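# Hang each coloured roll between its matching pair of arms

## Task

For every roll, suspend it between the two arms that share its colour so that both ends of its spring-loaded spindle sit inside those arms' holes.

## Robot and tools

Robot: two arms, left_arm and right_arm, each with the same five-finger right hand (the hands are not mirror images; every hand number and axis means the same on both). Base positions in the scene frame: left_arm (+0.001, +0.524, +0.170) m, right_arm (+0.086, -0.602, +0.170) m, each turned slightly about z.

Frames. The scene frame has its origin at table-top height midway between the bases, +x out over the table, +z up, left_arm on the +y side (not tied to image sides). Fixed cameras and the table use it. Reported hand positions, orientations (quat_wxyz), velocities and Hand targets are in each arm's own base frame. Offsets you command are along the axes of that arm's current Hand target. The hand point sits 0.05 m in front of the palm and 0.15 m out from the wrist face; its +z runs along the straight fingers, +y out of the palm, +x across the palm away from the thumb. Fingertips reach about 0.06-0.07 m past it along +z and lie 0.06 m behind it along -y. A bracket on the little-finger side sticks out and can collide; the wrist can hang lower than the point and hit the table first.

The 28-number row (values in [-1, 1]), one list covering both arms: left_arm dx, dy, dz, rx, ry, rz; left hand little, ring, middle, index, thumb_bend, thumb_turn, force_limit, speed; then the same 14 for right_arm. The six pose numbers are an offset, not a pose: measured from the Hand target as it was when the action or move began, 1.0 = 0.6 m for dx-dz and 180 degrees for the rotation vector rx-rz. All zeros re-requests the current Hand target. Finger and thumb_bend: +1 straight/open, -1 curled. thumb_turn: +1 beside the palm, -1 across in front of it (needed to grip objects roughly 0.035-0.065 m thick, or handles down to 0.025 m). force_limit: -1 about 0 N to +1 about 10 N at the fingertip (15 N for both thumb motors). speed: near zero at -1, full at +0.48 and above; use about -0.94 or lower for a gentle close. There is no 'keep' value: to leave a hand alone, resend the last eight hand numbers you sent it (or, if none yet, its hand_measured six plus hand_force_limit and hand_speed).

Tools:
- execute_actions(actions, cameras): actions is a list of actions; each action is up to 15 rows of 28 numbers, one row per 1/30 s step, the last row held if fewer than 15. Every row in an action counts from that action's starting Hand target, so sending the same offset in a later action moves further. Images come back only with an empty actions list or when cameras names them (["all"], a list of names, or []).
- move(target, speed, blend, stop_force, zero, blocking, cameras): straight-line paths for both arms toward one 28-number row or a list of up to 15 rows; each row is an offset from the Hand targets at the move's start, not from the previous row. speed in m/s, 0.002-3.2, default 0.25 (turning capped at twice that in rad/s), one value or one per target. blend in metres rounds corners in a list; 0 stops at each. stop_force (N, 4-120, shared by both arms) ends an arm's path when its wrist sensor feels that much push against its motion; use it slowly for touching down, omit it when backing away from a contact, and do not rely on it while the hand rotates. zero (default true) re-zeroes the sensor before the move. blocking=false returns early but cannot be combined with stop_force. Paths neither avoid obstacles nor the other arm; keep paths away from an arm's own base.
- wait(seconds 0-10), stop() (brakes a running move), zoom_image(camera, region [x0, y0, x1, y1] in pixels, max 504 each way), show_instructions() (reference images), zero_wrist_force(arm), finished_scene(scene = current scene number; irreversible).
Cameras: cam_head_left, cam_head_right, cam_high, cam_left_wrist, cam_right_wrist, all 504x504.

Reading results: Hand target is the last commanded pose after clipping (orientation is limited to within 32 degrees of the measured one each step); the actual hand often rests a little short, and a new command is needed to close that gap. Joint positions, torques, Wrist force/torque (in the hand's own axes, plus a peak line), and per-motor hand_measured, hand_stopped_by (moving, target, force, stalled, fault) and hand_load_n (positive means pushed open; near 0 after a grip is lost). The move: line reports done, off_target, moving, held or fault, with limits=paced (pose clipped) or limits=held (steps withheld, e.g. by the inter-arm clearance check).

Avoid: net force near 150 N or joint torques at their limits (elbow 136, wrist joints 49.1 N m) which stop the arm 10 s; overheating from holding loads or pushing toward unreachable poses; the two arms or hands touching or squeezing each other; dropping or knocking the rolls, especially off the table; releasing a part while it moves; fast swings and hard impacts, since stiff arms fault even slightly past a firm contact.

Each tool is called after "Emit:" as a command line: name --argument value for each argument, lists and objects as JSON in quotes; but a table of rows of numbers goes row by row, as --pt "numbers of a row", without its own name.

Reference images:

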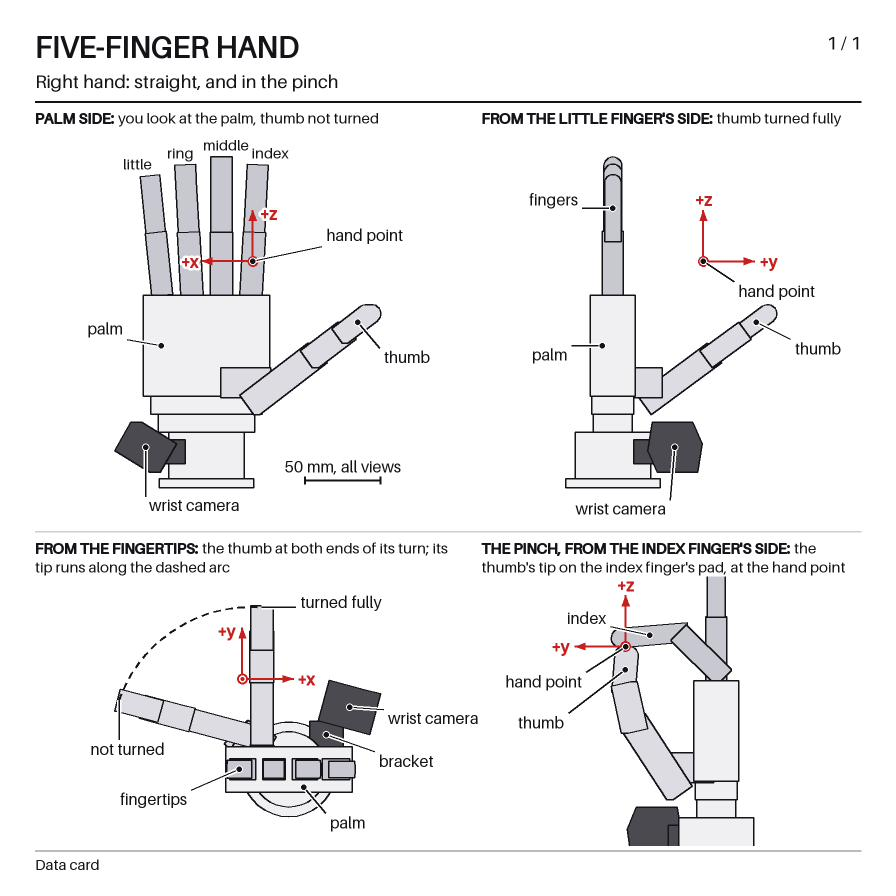

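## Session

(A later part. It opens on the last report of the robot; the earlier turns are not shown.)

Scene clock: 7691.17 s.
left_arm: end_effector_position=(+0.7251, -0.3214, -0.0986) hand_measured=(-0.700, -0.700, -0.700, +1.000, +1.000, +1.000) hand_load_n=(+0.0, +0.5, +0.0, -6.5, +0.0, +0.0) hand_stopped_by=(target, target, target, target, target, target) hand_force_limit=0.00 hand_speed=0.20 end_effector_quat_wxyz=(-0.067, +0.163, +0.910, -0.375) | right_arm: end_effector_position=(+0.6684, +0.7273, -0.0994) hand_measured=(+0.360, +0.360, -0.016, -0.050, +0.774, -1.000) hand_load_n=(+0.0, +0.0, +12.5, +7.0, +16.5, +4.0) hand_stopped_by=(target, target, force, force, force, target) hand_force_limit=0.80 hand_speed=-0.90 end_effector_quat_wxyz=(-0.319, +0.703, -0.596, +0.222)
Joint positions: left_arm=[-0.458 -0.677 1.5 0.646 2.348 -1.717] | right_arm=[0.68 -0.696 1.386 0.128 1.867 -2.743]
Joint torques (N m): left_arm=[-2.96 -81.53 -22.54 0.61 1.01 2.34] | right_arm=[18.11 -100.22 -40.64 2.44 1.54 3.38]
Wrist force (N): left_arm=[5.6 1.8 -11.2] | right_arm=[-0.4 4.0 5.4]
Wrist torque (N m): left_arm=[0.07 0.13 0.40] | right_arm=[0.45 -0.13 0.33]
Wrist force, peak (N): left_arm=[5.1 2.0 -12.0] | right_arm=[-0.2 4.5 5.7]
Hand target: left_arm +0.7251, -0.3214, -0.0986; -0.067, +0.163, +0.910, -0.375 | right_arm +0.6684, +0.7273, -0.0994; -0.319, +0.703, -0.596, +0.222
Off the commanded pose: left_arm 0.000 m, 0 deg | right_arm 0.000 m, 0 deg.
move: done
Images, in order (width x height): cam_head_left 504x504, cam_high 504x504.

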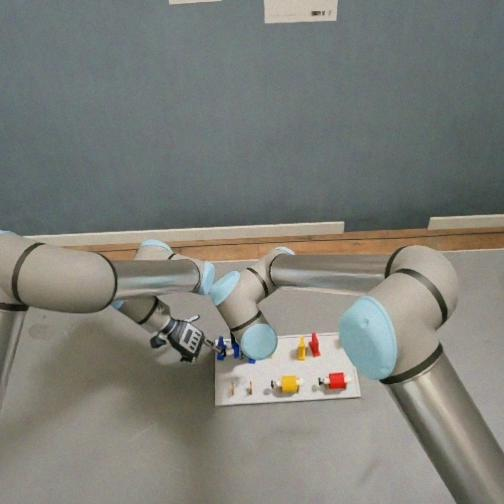

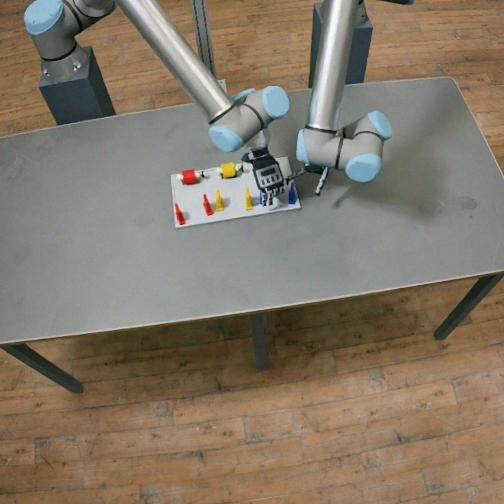

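Emit:
move --target '[-0.0013,-0.0080,-0.0054,0,0,0,-0.7,-0.7,-0.7,1,1,1,0,0.2, 0.0018,-0.0040,-0.0040,0,-0.0156,0.0158,0.36,0.36,-0.3,-0.3,0.0,-1,0.8,-0.9]' --speed 0.01 --cameras '["cam_high","cam_head_left"]'

Emit:
zoom_image --camera "cam_head_left" --region '[195, 325, 255, 385]'

Emit:
zoom_image --camera "cam_high" --region '[270, 160, 310, 200]'

Scene clock: 7728.77 s.
left_arm: end_effector_position=(+0.7255, -0.3227, -0.0929) hand_measured=(-0.700, -0.700, -0.700, +1.000, +1.000, +1.000) hand_load_n=(+0.0, +0.0, +0.0, -7.0, +0.0, +0.0) hand_stopped_by=(target, target, target, target, target, target) hand_force_limit=0.00 hand_speed=0.20 end_effector_quat_wxyz=(-0.067, +0.163, +0.910, -0.375) | right_arm: end_effector_position=(+0.6686, +0.7260, -0.0960) hand_measured=(+0.360, +0.360, -0.016, -0.050, +0.774, -1.000) hand_load_n=(+0.0, +0.0, +13.5, +9.0, +16.0, +3.5) hand_stopped_by=(target, target, force, force, force, target) hand_force_limit=0.80 hand_speed=-0.90 end_effector_quat_wxyz=(-0.339, +0.693, -0.605, +0.196)
Joint positions: left_arm=[-0.46 -0.684 1.499 0.652 2.347 -1.719] | right_arm=[0.661 -0.714 1.42 0.088 1.809 -2.713]
Joint torques (N m): left_arm=[-25.28 -103.21 -33.83 4.43 -0.27 -2.49] | right_arm=[-13.51 -111.71 -27.88 3.16 1.37 2.35]
Wrist force (N): left_arm=[4.9 2.5 -11.6] | right_arm=[-3.4 2.4 7.2]
Wrist torque (N m): left_arm=[0.11 0.21 0.36] | right_arm=[0.58 -0.21 0.10]
Wrist force, peak (N): left_arm=[5.4 2.4 -12.0] | right_arm=[-3.9 2.8 7.6]
Hand target: left_arm +0.7255, -0.3227, -0.0929; -0.067, +0.163, +0.910, -0.375 | right_arm +0.6686, +0.7260, -0.0960; -0.339, +0.693, -0.605, +0.196
Off the commanded pose: left_arm 0.000 m, 0 deg | right_arm 0.000 m, 0 deg.
move: done
Images, in order (width x height): cam_head_left 504x504, cam_high 504x504.

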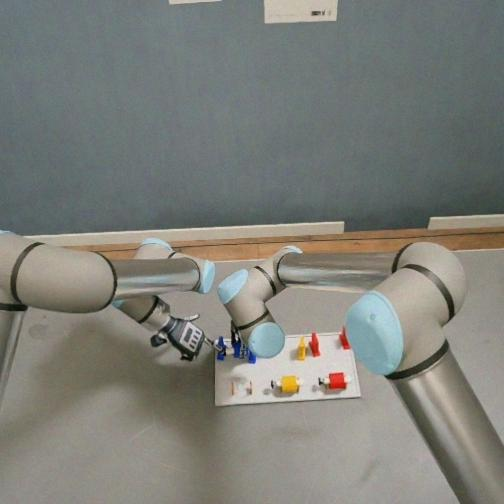

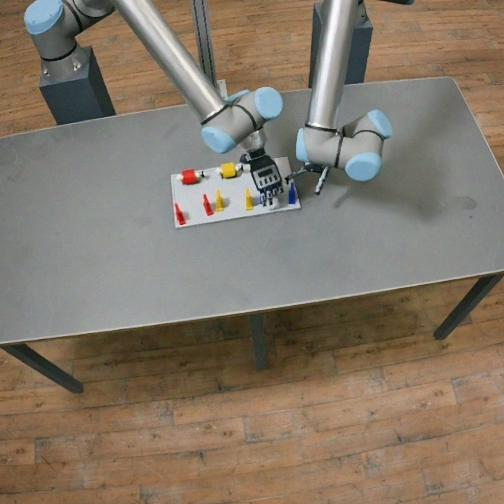

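Scaled by 8.400 from the camera's 504x504 image, which has a finer 720x720 frame.

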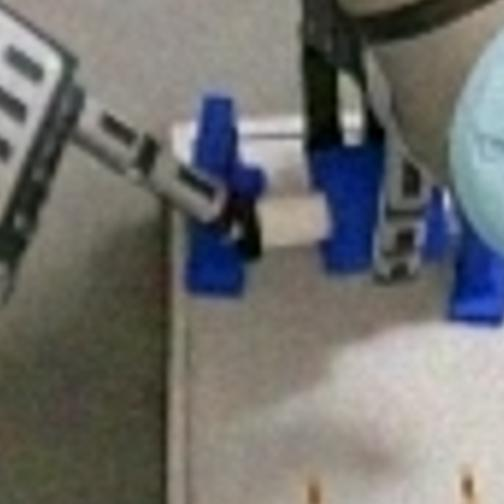

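Scaled by 12.600 from the camera's 504x504 image, which has a finer 720x720 frame.

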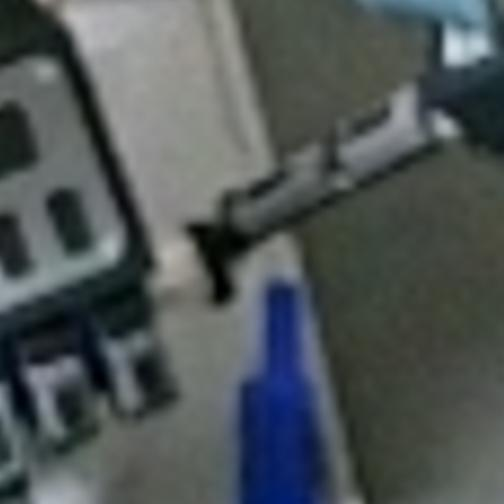

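Emit:
move --target '[0,0,0,0,0,0,-0.7,-0.7,-0.7,1,1,1,0,0.2, 0.0024,-0.0039,0.0037,0.0031,0.0156,0.0154,0.36,0.36,-0.3,-0.3,0.0,-1,0.8,-0.9]' --speed 0.01 --cameras '["cam_high","cam_head_left"]'

Emit:
zoom_image --camera "cam_head_left" --region '[210, 335, 250, 375]'

Emit:
zoom_image --camera "cam_high" --region '[270, 160, 310, 200]'

Scene clock: 7746.50 s.
left_arm: end_effector_position=(+0.7255, -0.3227, -0.0929) hand_measured=(-0.700, -0.700, -0.700, +1.000, +1.000, +1.000) hand_load_n=(+0.5, +0.0, +0.0, -0.5, +0.0, -0.5) hand_stopped_by=(target, target, target, target, target, target) hand_force_limit=0.00 hand_speed=0.20 end_effector_quat_wxyz=(-0.067, +0.163, +0.910, -0.375) | right_arm: end_effector_position=(+0.6721, +0.7252, -0.0960) hand_measured=(+0.360, +0.360, -0.016, -0.052, +0.774, -1.000) hand_load_n=(+0.0, +0.0, +10.0, +0.5, +10.0, +1.5) hand_stopped_by=(target, target, force, force, force, target) hand_force_limit=0.80 hand_speed=-0.90 end_effector_quat_wxyz=(-0.332, +0.671, -0.629, +0.208)
Joint positions: left_arm=[-0.46 -0.684 1.499 0.652 2.347 -1.719] | right_arm=[0.671 -0.705 1.403 0.111 1.865 -2.653]
Joint torques (N m): left_arm=[-12.71 -87.31 -26.96 1.19 0.63 2.25] | right_arm=[17.86 -95.84 -36.93 3.36 1.51 1.05]
Wrist force (N): left_arm=[0.2 -1.8 0.1] | right_arm=[0.2 0.0 -1.4]
Wrist torque (N m): left_arm=[-0.27 -0.01 0.12] | right_arm=[0.36 -0.12 0.02]
Wrist force, peak (N): left_arm=[5.7 2.2 -12.2] | right_arm=[-3.2 2.9 7.2]
Hand target: left_arm +0.7255, -0.3227, -0.0929; -0.067, +0.163, +0.910, -0.375 | right_arm +0.6720, +0.7252, -0.0961; -0.332, +0.671, -0.629, +0.208
Off the commanded pose: left_arm 0.000 m, 0 deg | right_arm 0.000 m, 0 deg.
move: done
Images, in order (width x height): cam_head_left 504x504, cam_high 504x504.

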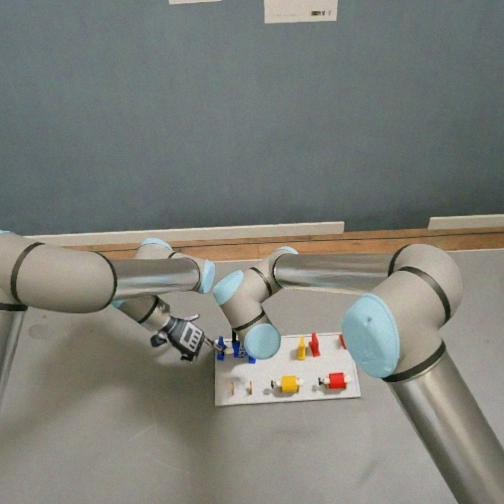

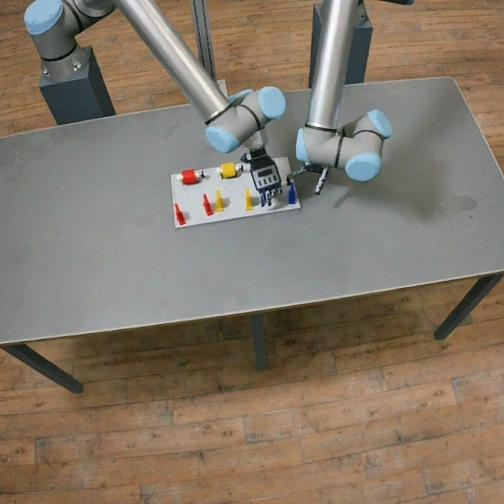

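Scaled by 12.600 from the camera's 504x504 image, which has a finer 720x720 frame.

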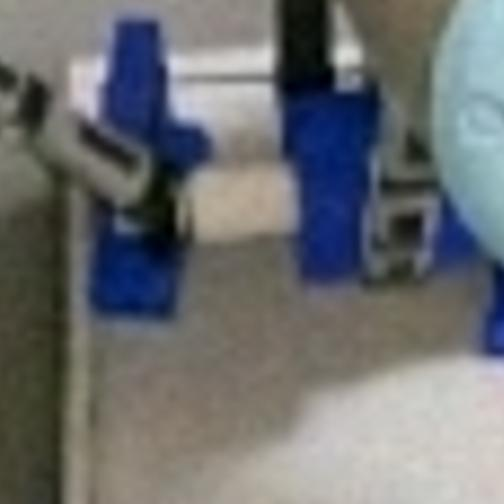

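Scaled by 12.600 from the camera's 504x504 image, which has a finer 720x720 frame.

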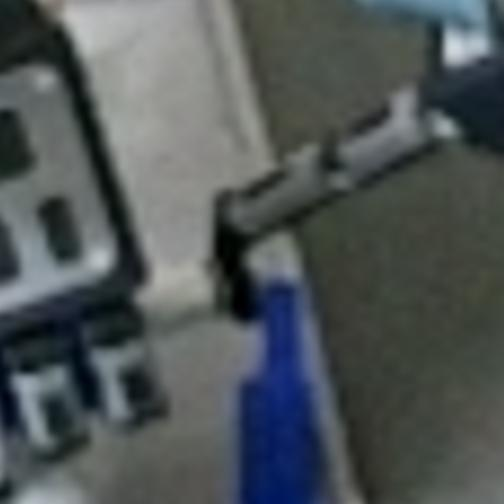

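Emit:
zoom_image --camera "cam_head_left" --region '[214, 340, 240, 366]'

Emit:
zoom_image --camera "cam_high" --region '[278, 168, 302, 192]'

Emit:
execute_actions --actions '[]' --cameras '["cam_left_wrist","cam_right_wrist","cam_head_right"]'

Emit:
zoom_image --camera "cam_head_right" --region '[215, 335, 255, 375]'

Scaled by 19.385 from the camera's 504x504 image, which has a finer 720x720 frame.

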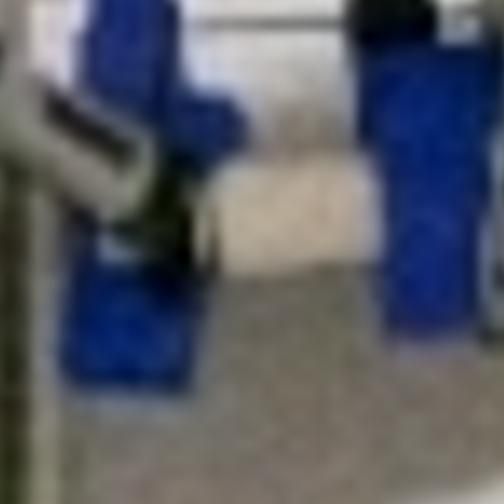

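Scaled by 21.000 from the camera's 504x504 image, which has a finer 720x720 frame.

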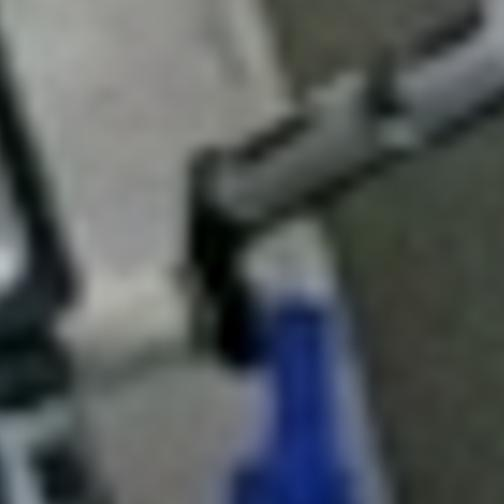

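Scene clock: 7756.50 s.
left_arm: end_effector_position=(+0.7255, -0.3227, -0.0929) hand_measured=(-0.700, -0.700, -0.700, +1.000, +1.000, +1.000) hand_load_n=(+0.0, +0.0, +0.0, +0.0, +0.0, -0.5) hand_stopped_by=(target, target, target, target, target, target) hand_force_limit=0.00 hand_speed=0.20 end_effector_quat_wxyz=(-0.067, +0.163, +0.910, -0.375) | right_arm: end_effector_position=(+0.6720, +0.7252, -0.0961) hand_measured=(+0.360, +0.360, -0.016, -0.052, +0.774, -1.000) hand_load_n=(+0.0, +0.0, +10.0, +0.0, +10.0, +1.5) hand_stopped_by=(target, target, force, force, force, target) hand_force_limit=0.80 hand_speed=-0.90 end_effector_quat_wxyz=(-0.332, +0.671, -0.629, +0.208)
Joint positions: left_arm=[-0.46 -0.684 1.499 0.652 2.347 -1.719] | right_arm=[0.671 -0.705 1.403 0.111 1.865 -2.653]
Joint velocities: within noise
Joint torques (N m): left_arm=[-7.21 -87.28 -24.35 4.81 1.39 1.94] | right_arm=[-7.78 -91.79 -24.42 1.17 -0.88 -3.16]
Wrist force (N): left_arm=[0.4 -2.3 0.2] | right_arm=[-0.1 -0.2 -1.2]
Wrist torque (N m): left_arm=[-0.34 -0.04 0.12] | right_arm=[0.32 -0.09 0.01]
Wrist force, peak (N): left_arm=[0.3 -2.7 0.3] | right_arm=[0.5 0.0 -1.7]
Hand target: left_arm +0.7255, -0.3227, -0.0929; -0.067, +0.163, +0.910, -0.375 | right_arm +0.6720, +0.7252, -0.0961; -0.332, +0.671, -0.629, +0.208
Off the commanded pose: left_arm 0.000 m, 0 deg | right_arm 0.000 m, 0 deg.
camera_calibration:
cam_left_wrist: T_world_to_cam=[[-0.00529185, 0.720149, -0.6938, 0.169132], [0.93673, 0.246415, 0.248629, -0.584117], [0.350012, -0.648587, -0.675889, -0.408998], [0, 0, 0, 1]] pos_world=[0.691209, -0.243136, -0.0138654]
cam_right_wrist: T_world_to_cam=[[-0.655355, -0.215154, -0.724029, 0.5289], [-0.654544, 0.64014, 0.402235, -0.000298255], [0.376937, 0.737516, -0.560347, -0.731077], [0, 0, 0, 1]] pos_world=[0.621992, 0.653167, -0.0265976]
Images, in order (width x height): cam_head_right 504x504, cam_left_wrist 504x504, cam_right_wrist 504x504.

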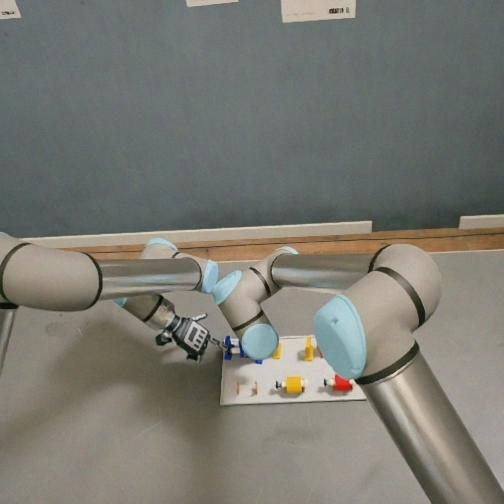

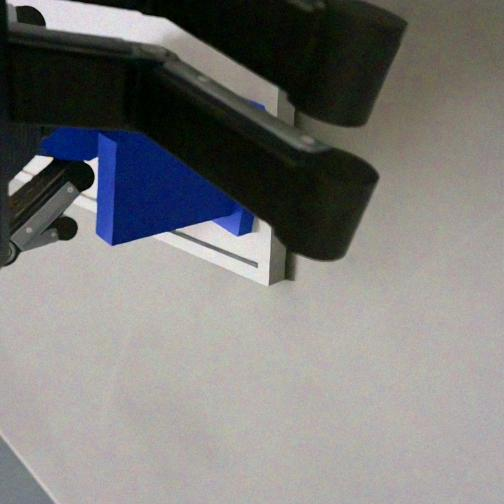

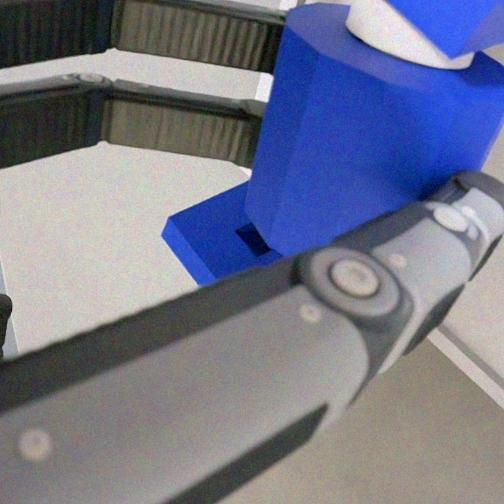

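Scaled by 12.600 from the camera's 504x504 image, which has a finer 720x720 frame.

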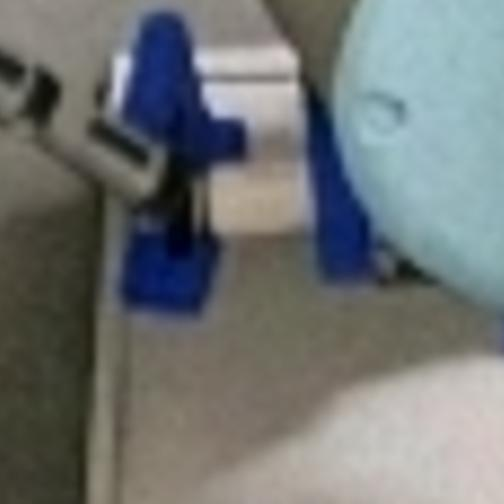

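Emit:
move --pt "0.0083 -0.0183 -0.0170 0 0 0 -0.7 -0.7 -0.7 1 1 1 0 0.2 0 0 0 0 0 0 0.36 0.36 -0.3 -0.3 0.0 -1 0.8 -0.9" --pt "0.0150 0.0210 -0.0560 0 0 0 -0.7 -0.7 -0.7 1 1 1 0 0.2 0 0 0 0 0 0 0.36 0.36 -0.3 -0.3 0.0 -1 0.8 -0.9" --speed 0.03 --cameras '["cam_head_left","cam_high"]'

Emit:
zoom_image --camera "cam_head_left" --region '[210, 335, 250, 375]'

Emit:
zoom_image --camera "cam_high" --region '[270, 160, 310, 200]'

Scene clock: 7774.60 s.
left_arm: end_effector_position=(+0.7284, -0.2888, -0.0780) hand_measured=(-0.700, -0.700, -0.700, +1.000, +1.000, +1.000) hand_load_n=(+0.0, +0.0, +0.0, +0.0, -0.5, +0.0) hand_stopped_by=(target, target, target, target, target, target) hand_force_limit=0.00 hand_speed=0.20 end_effector_quat_wxyz=(-0.067, +0.163, +0.910, -0.375) | right_arm: end_effector_position=(+0.6720, +0.7252, -0.0961) hand_measured=(+0.360, +0.360, -0.016, -0.052, +0.774, -1.000) hand_load_n=(+0.0, +0.0, +10.0, +0.5, +10.5, +1.5) hand_stopped_by=(target, target, force, force, force, target) hand_force_limit=0.80 hand_speed=-0.90 end_effector_quat_wxyz=(-0.332, +0.671, -0.629, +0.208)
Joint positions: left_arm=[-0.417 -0.7 1.51 0.7 2.351 -1.659] | right_arm=[0.671 -0.705 1.403 0.111 1.865 -2.653]
Joint torques (N m): left_arm=[-11.09 -85.37 -30.55 1.45 2.21 -2.68] | right_arm=[-17.41 -95.01 -24.09 1.22 -1.11 -3.23]
Wrist force (N): left_arm=[0.6 -1.7 0.5] | right_arm=[0.3 -0.1 -1.1]
Wrist torque (N m): left_arm=[-0.26 -0.05 0.02] | right_arm=[0.33 -0.15 0.05]
Wrist force, peak (N): left_arm=[0.5 -2.6 0.0] | right_arm=[0.2 -0.3 -2.0]
Hand target: left_arm +0.7284, -0.2890, -0.0779; -0.067, +0.163, +0.910, -0.375 | right_arm +0.6720, +0.7252, -0.0961; -0.332, +0.671, -0.629, +0.208
Off the commanded pose: left_arm 0.000 m, 0 deg | right_arm 0.000 m, 0 deg.
move: done
Images, in order (width x height): cam_head_left 504x504, cam_high 504x504.

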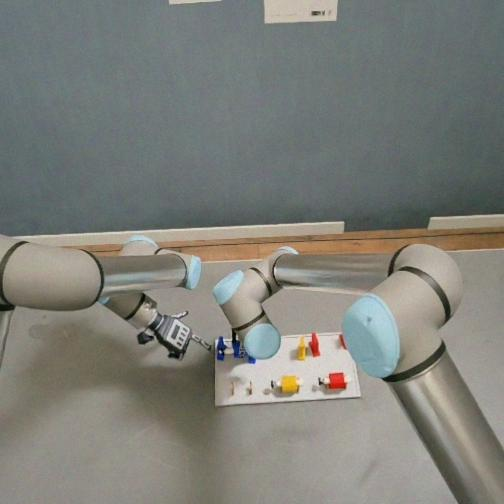

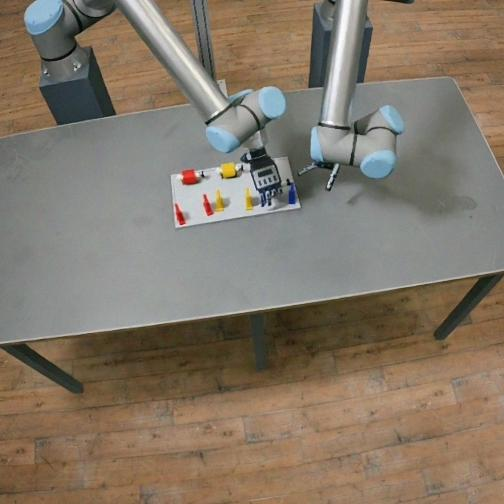

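Scaled by 12.600 from the camera's 504x504 image, which has a finer 720x720 frame.

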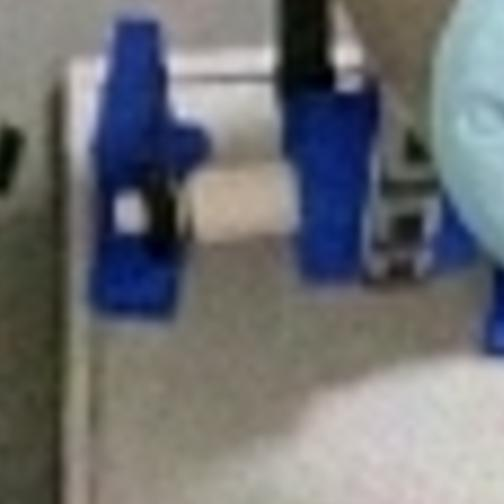

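Scaled by 12.600 from the camera's 504x504 image, which has a finer 720x720 frame.

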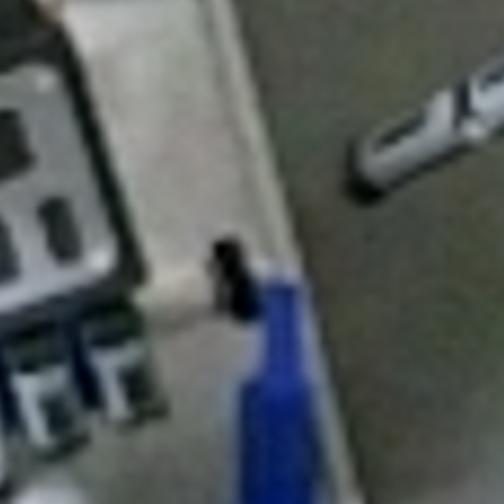

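Emit:
zoom_image --camera "cam_high" --region '[282, 172, 300, 190]'

Emit:
zoom_image --camera "cam_head_left" --region '[214, 340, 234, 360]'

Scaled by 28.000 from the camera's 504x504 image, which has a finer 720x720 frame.

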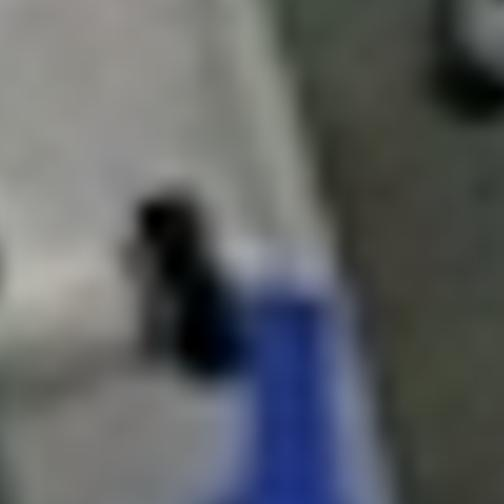

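Scaled by 25.200 from the camera's 504x504 image, which has a finer 720x720 frame.

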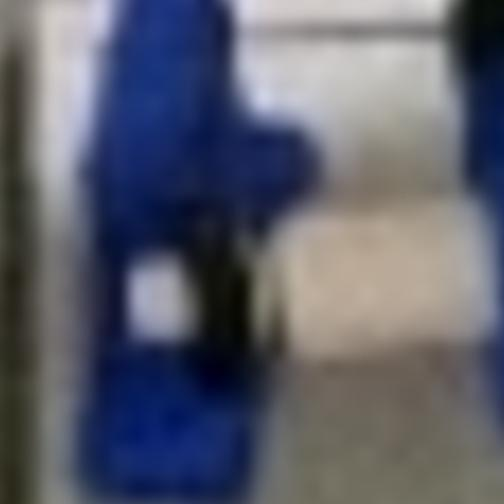

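Emit:
move --pt "0 0 0 0 0 0 -0.7 -0.7 -0.7 1 1 1 0 0.2 -0.0020 0.0039 -0.0038 -0.0031 -0.0156 -0.0154 0.36 0.36 -0.3 -0.3 0.0 -1 0.8 -0.9" --pt "0 0 0 0 0 0 -0.7 -0.7 -0.7 1 1 1 0 0.2 -0.0020 0.0039 -0.0038 -0.0031 -0.0156 -0.0154 0.36 0.36 -0.33 -0.34 -0.04 -1 0.8 -0.9" --speed 0.02 --cameras '["cam_head_left","cam_high"]'

Emit:
zoom_image --camera "cam_head_left" --region '[210, 335, 250, 375]'

Emit:
zoom_image --camera "cam_high" --region '[270, 160, 310, 200]'

Scene clock: 7808.87 s.
left_arm: end_effector_position=(+0.7284, -0.2890, -0.0779) hand_measured=(-0.700, -0.700, -0.700, +1.000, +1.000, +1.000) hand_load_n=(+0.0, +0.0, +0.0, +0.0, +0.0, +0.0) hand_stopped_by=(target, target, target, target, target, target) hand_force_limit=0.00 hand_speed=0.20 end_effector_quat_wxyz=(-0.067, +0.163, +0.910, -0.375) | right_arm: end_effector_position=(+0.6687, +0.7259, -0.0960) hand_measured=(+0.360, +0.360, -0.016, -0.066, +0.770, -1.000) hand_load_n=(+0.0, +0.0, +7.0, +8.5, +15.0, +0.5) hand_stopped_by=(target, target, force, force, force, target) hand_force_limit=0.80 hand_speed=-0.90 end_effector_quat_wxyz=(-0.339, +0.693, -0.605, +0.196)
Joint positions: left_arm=[-0.417 -0.7 1.51 0.699 2.351 -1.659] | right_arm=[0.661 -0.714 1.42 0.088 1.809 -2.713]
Joint torques (N m): left_arm=[-18.28 -96.4 -18.53 1.27 0.33 -2.4] | right_arm=[-0.9 -99.78 -40.64 3.75 4.45 4.02]
Wrist force (N): left_arm=[0.3 -1.6 0.0] | right_arm=[-3.0 -0.7 0.1]
Wrist torque (N m): left_arm=[-0.22 0.01 0.04] | right_arm=[0.38 -0.10 0.29]
Wrist force, peak (N): left_arm=[0.5 -2.6 0.4] | right_arm=[-3.1 -0.3 0.0]
Hand target: left_arm +0.7284, -0.2890, -0.0779; -0.067, +0.163, +0.910, -0.375 | right_arm +0.6686, +0.7260, -0.0960; -0.339, +0.693, -0.605, +0.196
Off the commanded pose: left_arm 0.000 m, 0 deg | right_arm 0.000 m, 0 deg.
move: done
Images, in order (width x height): cam_head_left 504x504, cam_high 504x504.

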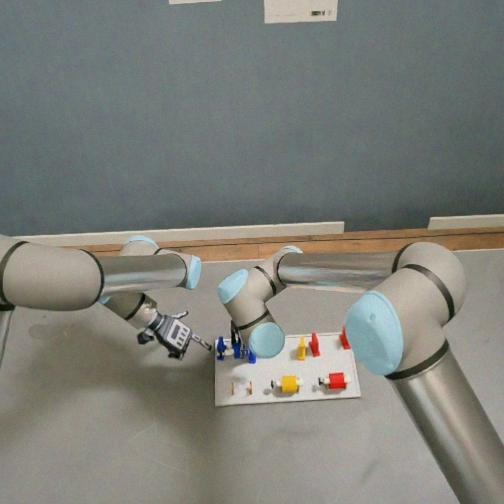

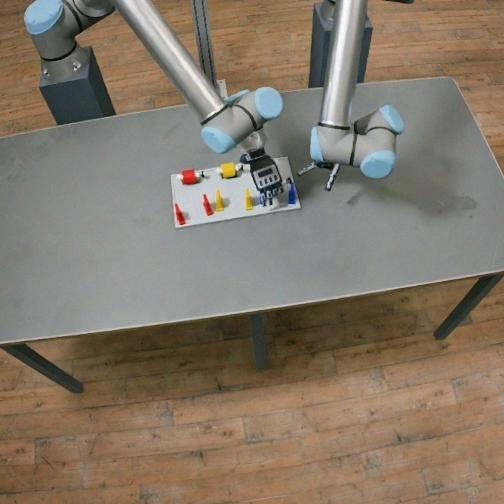

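Scaled by 12.600 from the camera's 504x504 image, which has a finer 720x720 frame.

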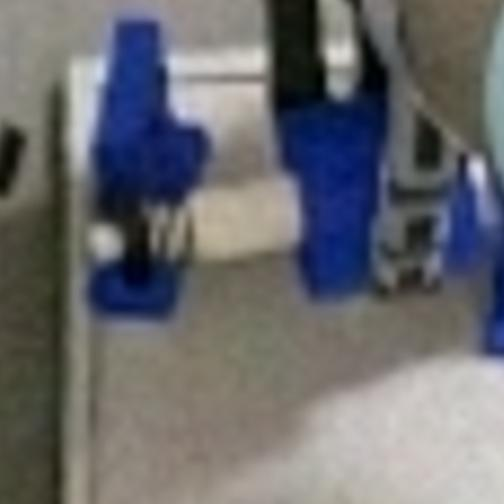

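Scaled by 12.600 from the camera's 504x504 image, which has a finer 720x720 frame.

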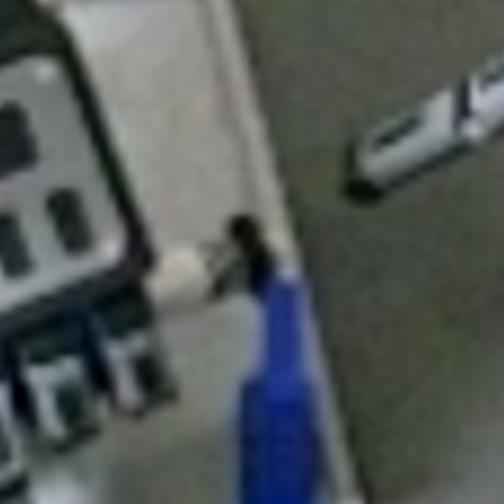

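Emit:
move --target '[0.0073,0.0087,0.0306,0,0,0,-0.7,-0.7,-0.7,1,1,1,0,0.2, 0,0,0,0,0,0,0.36,0.36,-0.33,-0.34,-0.04,-1,0.8,-0.9]' --speed 0.03 --stop_force 5

Emit:
move --target '[-0.0129,-0.0141,0.0186,0,0,0,-0.7,-0.7,-0.7,1,1,1,0,0.2, 0,0,0,0,0,0,0.36,0.36,-0.33,-0.34,-0.04,-1,0.8,-0.9]' --speed 0.008 --stop_force 4 --cameras '["cam_high","cam_head_left"]'

Emit:
zoom_image --camera "cam_head_left" --region '[210, 335, 250, 375]'

Scene clock: 7855.90 s.
left_arm: end_effector_position=(+0.7210, -0.2961, -0.0946) hand_measured=(-0.700, -0.700, -0.700, +1.000, +1.000, +1.000) hand_load_n=(+0.0, +0.0, +0.0, +0.0, +0.0, -0.5) hand_stopped_by=(target, target, target, target, target, target) hand_force_limit=0.00 hand_speed=0.20 end_effector_quat_wxyz=(-0.067, +0.163, +0.910, -0.375) | right_arm: end_effector_position=(+0.6686, +0.7260, -0.0960) hand_measured=(+0.360, +0.360, -0.016, -0.066, +0.770, -1.000) hand_load_n=(+0.0, +0.0, +6.5, +8.5, +15.0, +0.5) hand_stopped_by=(target, target, force, force, force, target) hand_force_limit=0.80 hand_speed=-0.90 end_effector_quat_wxyz=(-0.339, +0.693, -0.605, +0.196)
Joint positions: left_arm=[-0.43 -0.688 1.523 0.662 2.35 -1.677] | right_arm=[0.661 -0.714 1.42 0.089 1.809 -2.713]
Joint torques (N m): left_arm=[23.11 -106.71 -30.87 6.44 -0.07 2.71] | right_arm=[19.5 -95.03 -41 4.09 3.88 3.91]
Wrist force (N): left_arm=[0.3 -2.1 0.1] | right_arm=[-2.0 0.0 0.1]
Wrist torque (N m): left_arm=[-0.29 -0.01 0.08] | right_arm=[0.42 -0.16 0.32]
Wrist force, peak (N): left_arm=[0.5 -2.7 0.0] | right_arm=[-3.0 -0.8 0.2]
Hand target: left_arm +0.7210, -0.2961, -0.0946; -0.067, +0.163, +0.910, -0.375 | right_arm +0.6686, +0.7260, -0.0960; -0.339, +0.693, -0.605, +0.196
Off the commanded pose: left_arm 0.000 m, 0 deg | right_arm 0.000 m, 0 deg.
move: done

Scene clock: 7858.53 s.
left_arm: end_effector_position=(+0.7235, -0.3119, -0.0966) hand_measured=(-0.700, -0.700, -0.700, +1.000, +1.000, +1.000) hand_load_n=(+0.0, +0.0, +0.0, +0.0, +0.0, -0.5) hand_stopped_by=(target, target, target, target, target, target) hand_force_limit=0.00 hand_speed=0.20 end_effector_quat_wxyz=(-0.067, +0.163, +0.910, -0.375) | right_arm: end_effector_position=(+0.6686, +0.7260, -0.0960) hand_measured=(+0.360, +0.360, -0.016, -0.066, +0.770, -1.000) hand_load_n=(+0.0, +0.0, +7.5, +5.5, +13.0, +1.0) hand_stopped_by=(target, target, force, force, force, target) hand_force_limit=0.80 hand_speed=-0.90 end_effector_quat_wxyz=(-0.339, +0.693, -0.605, +0.196)
Joint positions: left_arm=[-0.448 -0.682 1.51 0.652 2.349 -1.702] | right_arm=[0.661 -0.714 1.42 0.089 1.809 -2.713]
Joint torques (N m): left_arm=[8.64 -82.14 -19.59 3.63 -1.12 2.4] | right_arm=[18.13 -95.99 -41.12 3.24 3.57 3.55]
Wrist force (N): left_arm=[0.7 -1.9 -1.2] | right_arm=[-1.2 1.5 0.9]
Wrist torque (N m): left_arm=[-0.16 -0.04 0.15] | right_arm=[0.39 -0.12 0.30]
Wrist force, peak (N): left_arm=[0.9 -2.1 -2.3] | right_arm=[-1.1 2.8 1.5]
Hand target: left_arm +0.7235, -0.3118, -0.0966; -0.067, +0.163, +0.910, -0.375 | right_arm +0.6686, +0.7260, -0.0960; -0.339, +0.693, -0.605, +0.196
Off the commanded pose: left_arm 0.000 m, 0 deg | right_arm 0.000 m, 0 deg.
move: done
Images, in order (width x height): cam_head_left 504x504, cam_high 504x504.

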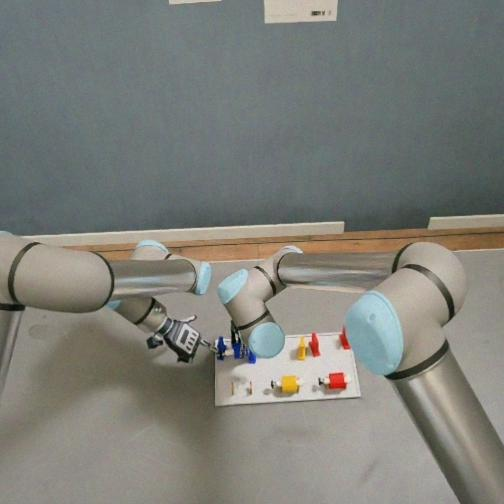

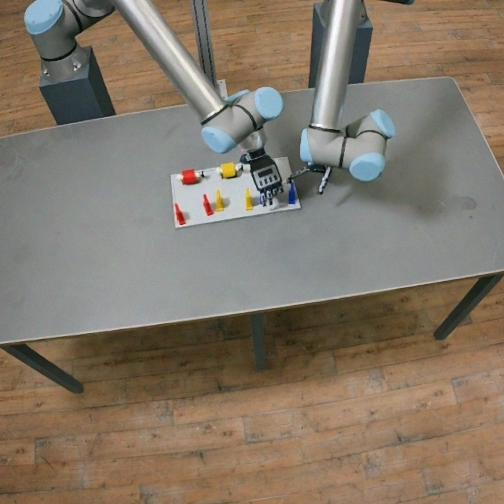

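Scaled by 12.600 from the camera's 504x504 image, which has a finer 720x720 frame.

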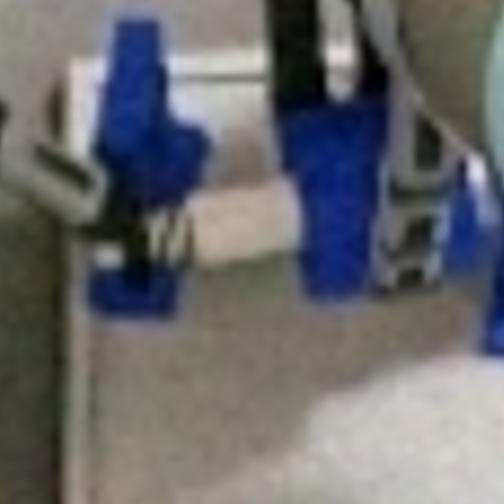

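Emit:
move --target '[-0.0105,-0.0114,0.0151,0,0,0,-0.7,-0.7,-0.7,1,1,1,0,0.2, 0,0,0,0,0,0,0.36,0.36,-0.33,-0.34,-0.04,-1,0.8,-0.9]' --speed 0.008 --stop_force 14 --zero false --cameras '["cam_high","cam_head_left"]'

Emit:
zoom_image --camera "cam_head_left" --region '[210, 335, 250, 375]'

Emit:
zoom_image --camera "cam_high" --region '[270, 160, 310, 200]'

Scene clock: 7872.17 s.
left_arm: end_effector_position=(+0.7255, -0.3246, -0.0982) hand_measured=(-0.700, -0.700, -0.700, +1.000, +1.000, +1.000) hand_load_n=(+0.0, +0.0, +0.0, +0.0, +0.0, -0.5) hand_stopped_by=(target, target, target, target, target, target) hand_force_limit=0.00 hand_speed=0.20 end_effector_quat_wxyz=(-0.067, +0.163, +0.910, -0.375) | right_arm: end_effector_position=(+0.6686, +0.7260, -0.0960) hand_measured=(+0.360, +0.360, -0.016, -0.066, +0.770, -1.000) hand_load_n=(+0.0, +0.0, +7.5, +3.5, +11.0, +1.0) hand_stopped_by=(target, target, force, force, force, target) hand_force_limit=0.80 hand_speed=-0.90 end_effector_quat_wxyz=(-0.339, +0.693, -0.605, +0.196)
Joint positions: left_arm=[-0.462 -0.677 1.498 0.644 2.347 -1.722] | right_arm=[0.661 -0.714 1.42 0.089 1.809 -2.713]
Joint torques (N m): left_arm=[8.19 -86.07 -18.74 3.83 -0.93 1.97] | right_arm=[18.53 -108.05 -40.56 1.61 2.91 3.94]
Wrist force (N): left_arm=[0.4 -2.1 -0.2] | right_arm=[-1.0 0.4 -0.8]
Wrist torque (N m): left_arm=[-0.29 -0.02 0.13] | right_arm=[0.40 -0.10 0.28]
Wrist force, peak (N): left_arm=[0.5 -3.1 -0.7] | right_arm=[-0.4 2.8 1.4]
Hand target: left_arm +0.7255, -0.3245, -0.0982; -0.067, +0.163, +0.910, -0.375 | right_arm +0.6686, +0.7260, -0.0960; -0.339, +0.693, -0.605, +0.196
Off the commanded pose: left_arm 0.000 m, 0 deg | right_arm 0.000 m, 0 deg.
move: done
Images, in order (width x height): cam_head_left 504x504, cam_high 504x504.

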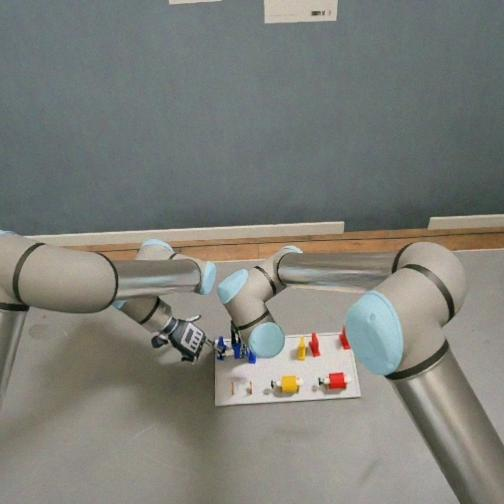

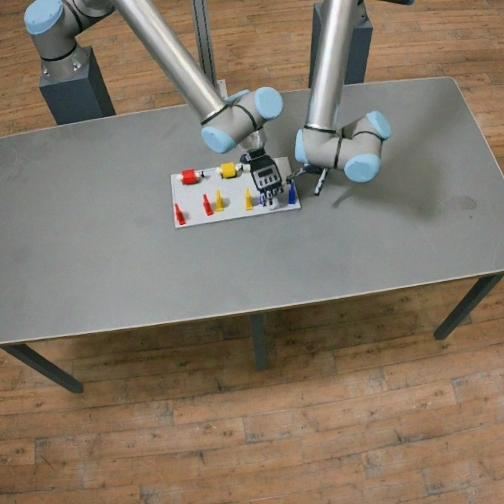

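Scaled by 12.600 from the camera's 504x504 image, which has a finer 720x720 frame.

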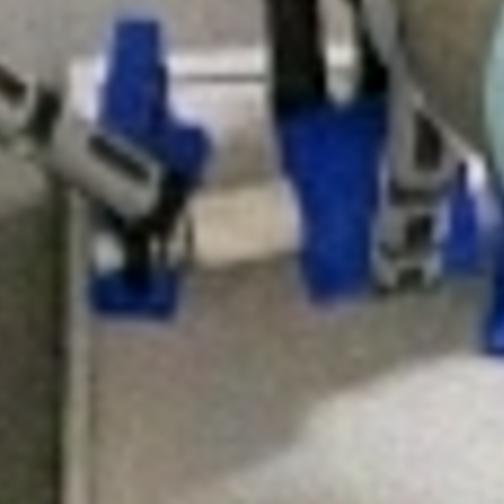

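Scaled by 12.600 from the camera's 504x504 image, which has a finer 720x720 frame.

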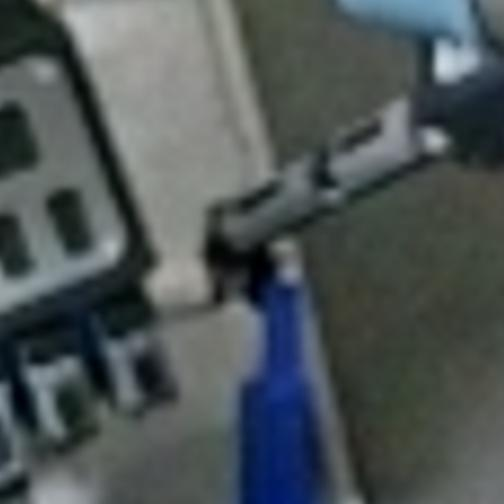

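Emit:
move --pt "0.0242 0.0212 -0.0389 0 0 0 -0.7 -0.7 -0.7 1 1 1 0 0.2 0 0 0 0 0 0 0.36 0.36 -0.33 -0.34 -0.04 -1 0.8 -0.9" --pt "0.0279 0.0235 -0.0302 0 0 0 -0.7 -0.7 -0.7 1 1 1 0 0.2 0 0 0 0 0 0 0.36 0.36 -0.36 -0.38 -0.08 -1 0.8 -0.9" --speed 0.02 --cameras '["cam_high","cam_head_left"]'

Emit:
zoom_image --camera "cam_head_left" --region '[210, 335, 250, 375]'

Emit:
zoom_image --camera "cam_high" --region '[270, 160, 310, 200]'

Scene clock: 7897.93 s.
left_arm: end_effector_position=(+0.7177, -0.2974, -0.0953) hand_measured=(-0.700, -0.700, -0.700, +1.000, +1.000, +1.000) hand_load_n=(+0.0, +0.0, +0.0, +0.0, +0.0, -0.5) hand_stopped_by=(target, target, target, target, target, target) hand_force_limit=0.00 hand_speed=0.20 end_effector_quat_wxyz=(-0.067, +0.163, +0.910, -0.375) | right_arm: end_effector_position=(+0.6687, +0.7260, -0.0960) hand_measured=(+0.360, +0.360, -0.024, -0.082, +0.772, -1.000) hand_load_n=(+0.0, +0.0, +9.0, +9.5, +15.0, +0.0) hand_stopped_by=(target, target, force, force, force, target) hand_force_limit=0.80 hand_speed=-0.90 end_effector_quat_wxyz=(-0.339, +0.693, -0.605, +0.196)
Joint positions: left_arm=[-0.433 -0.691 1.531 0.654 2.35 -1.682] | right_arm=[0.661 -0.714 1.42 0.089 1.809 -2.713]
Joint torques (N m): left_arm=[3.37 -79.26 -30.94 6.38 -1.48 2.41] | right_arm=[17.21 -107.73 -36.05 1.88 2.19 3.79]
Wrist force (N): left_arm=[0.4 -2.0 0.2] | right_arm=[-3.8 -1.3 2.6]
Wrist torque (N m): left_arm=[-0.28 -0.04 0.11] | right_arm=[0.45 -0.23 0.31]
Wrist force, peak (N): left_arm=[0.6 -2.9 -0.1] | right_arm=[-4.4 -1.2 2.4]
Hand target: left_arm +0.7177, -0.2974, -0.0953; -0.067, +0.163, +0.910, -0.375 | right_arm +0.6686, +0.7260, -0.0960; -0.339, +0.693, -0.605, +0.196
Off the commanded pose: left_arm 0.000 m, 0 deg | right_arm 0.000 m, 0 deg.
move: done
Images, in order (width x height): cam_head_left 504x504, cam_high 504x504.

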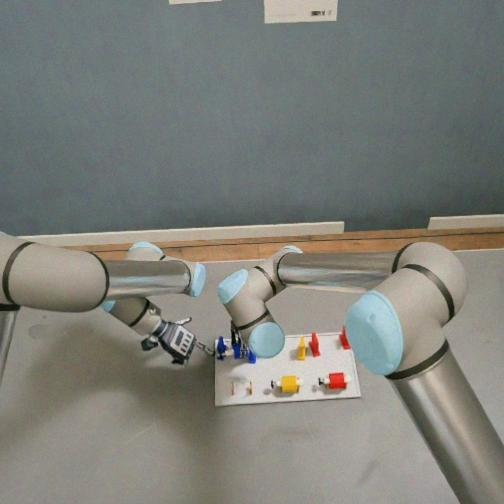

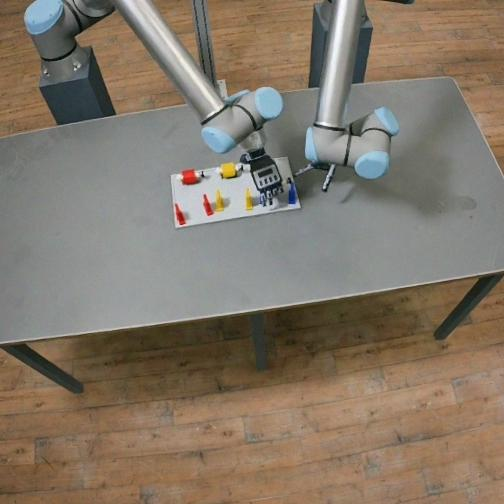

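Scaled by 12.600 from the camera's 504x504 image, which has a finer 720x720 frame.

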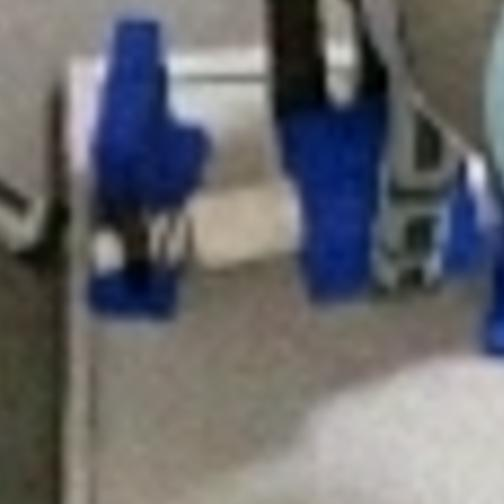

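Scaled by 12.600 from the camera's 504x504 image, which has a finer 720x720 frame.

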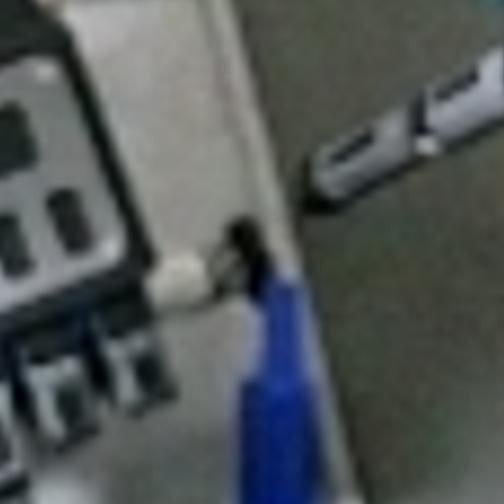

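Emit:
move --target '[-0.0157,-0.0154,0.0204,0,0,0,-0.7,-0.7,-0.7,1,1,1,0,0.2, 0,0,0,0,0,0,0.36,0.36,-0.36,-0.38,-0.08,-1,0.8,-0.9]' --speed 0.008 --stop_force 4 --cameras '["cam_high","cam_head_left"]'

Emit:
zoom_image --camera "cam_head_left" --region '[210, 335, 250, 375]'

Scene clock: 7906.13 s.
left_arm: end_effector_position=(+0.7213, -0.3150, -0.0975) hand_measured=(-0.700, -0.700, -0.700, +1.000, +1.000, +1.000) hand_load_n=(+0.0, +0.0, +0.0, +0.0, +0.0, -0.5) hand_stopped_by=(target, target, target, target, target, target) hand_force_limit=0.00 hand_speed=0.20 end_effector_quat_wxyz=(-0.067, +0.163, +0.910, -0.375) | right_arm: end_effector_position=(+0.6686, +0.7260, -0.0960) hand_measured=(+0.360, +0.360, -0.024, -0.082, +0.772, -1.000) hand_load_n=(-0.5, +0.0, +9.5, +9.5, +14.5, +0.0) hand_stopped_by=(target, target, force, force, force, target) hand_force_limit=0.80 hand_speed=-0.90 end_effector_quat_wxyz=(-0.339, +0.693, -0.605, +0.196)
Joint positions: left_arm=[-0.453 -0.684 1.513 0.644 2.348 -1.709] | right_arm=[0.661 -0.714 1.42 0.089 1.809 -2.713]
Joint torques (N m): left_arm=[7.59 -83.61 -18.91 3.15 -1.32 2.17] | right_arm=[16.44 -107.51 -25.19 3.54 1.64 3.76]
Wrist force (N): left_arm=[0.8 -3.2 -1.5] | right_arm=[-2.4 0.9 4.2]
Wrist torque (N m): left_arm=[-0.23 -0.01 0.14] | right_arm=[0.49 -0.23 0.32]
Wrist force, peak (N): left_arm=[0.8 -3.2 -1.5] | right_arm=[-3.7 0.8 4.7]
Hand target: left_arm +0.7213, -0.3149, -0.0975; -0.067, +0.163, +0.910, -0.375 | right_arm +0.6686, +0.7260, -0.0960; -0.339, +0.693, -0.605, +0.196
Off the commanded pose: left_arm 0.000 m, 0 deg | right_arm 0.000 m, 0 deg.
move: done
Images, in order (width x height): cam_head_left 504x504, cam_high 504x504.

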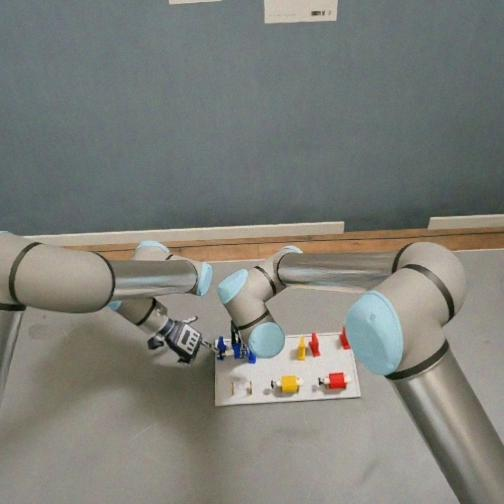

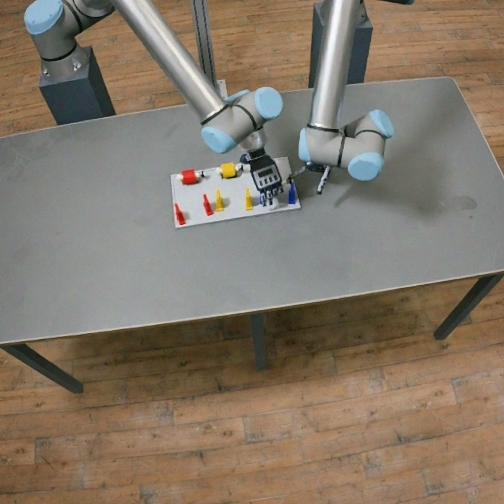

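Scaled by 12.600 from the camera's 504x504 image, which has a finer 720x720 frame.

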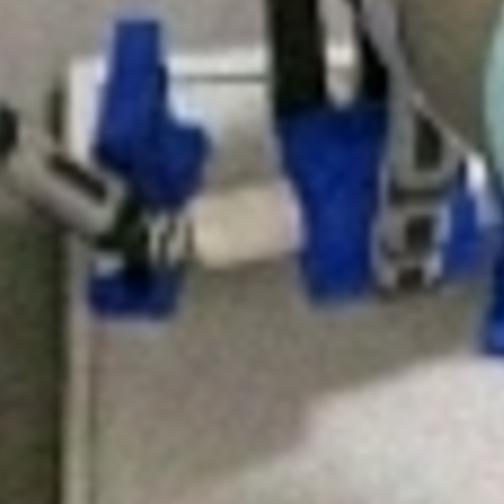

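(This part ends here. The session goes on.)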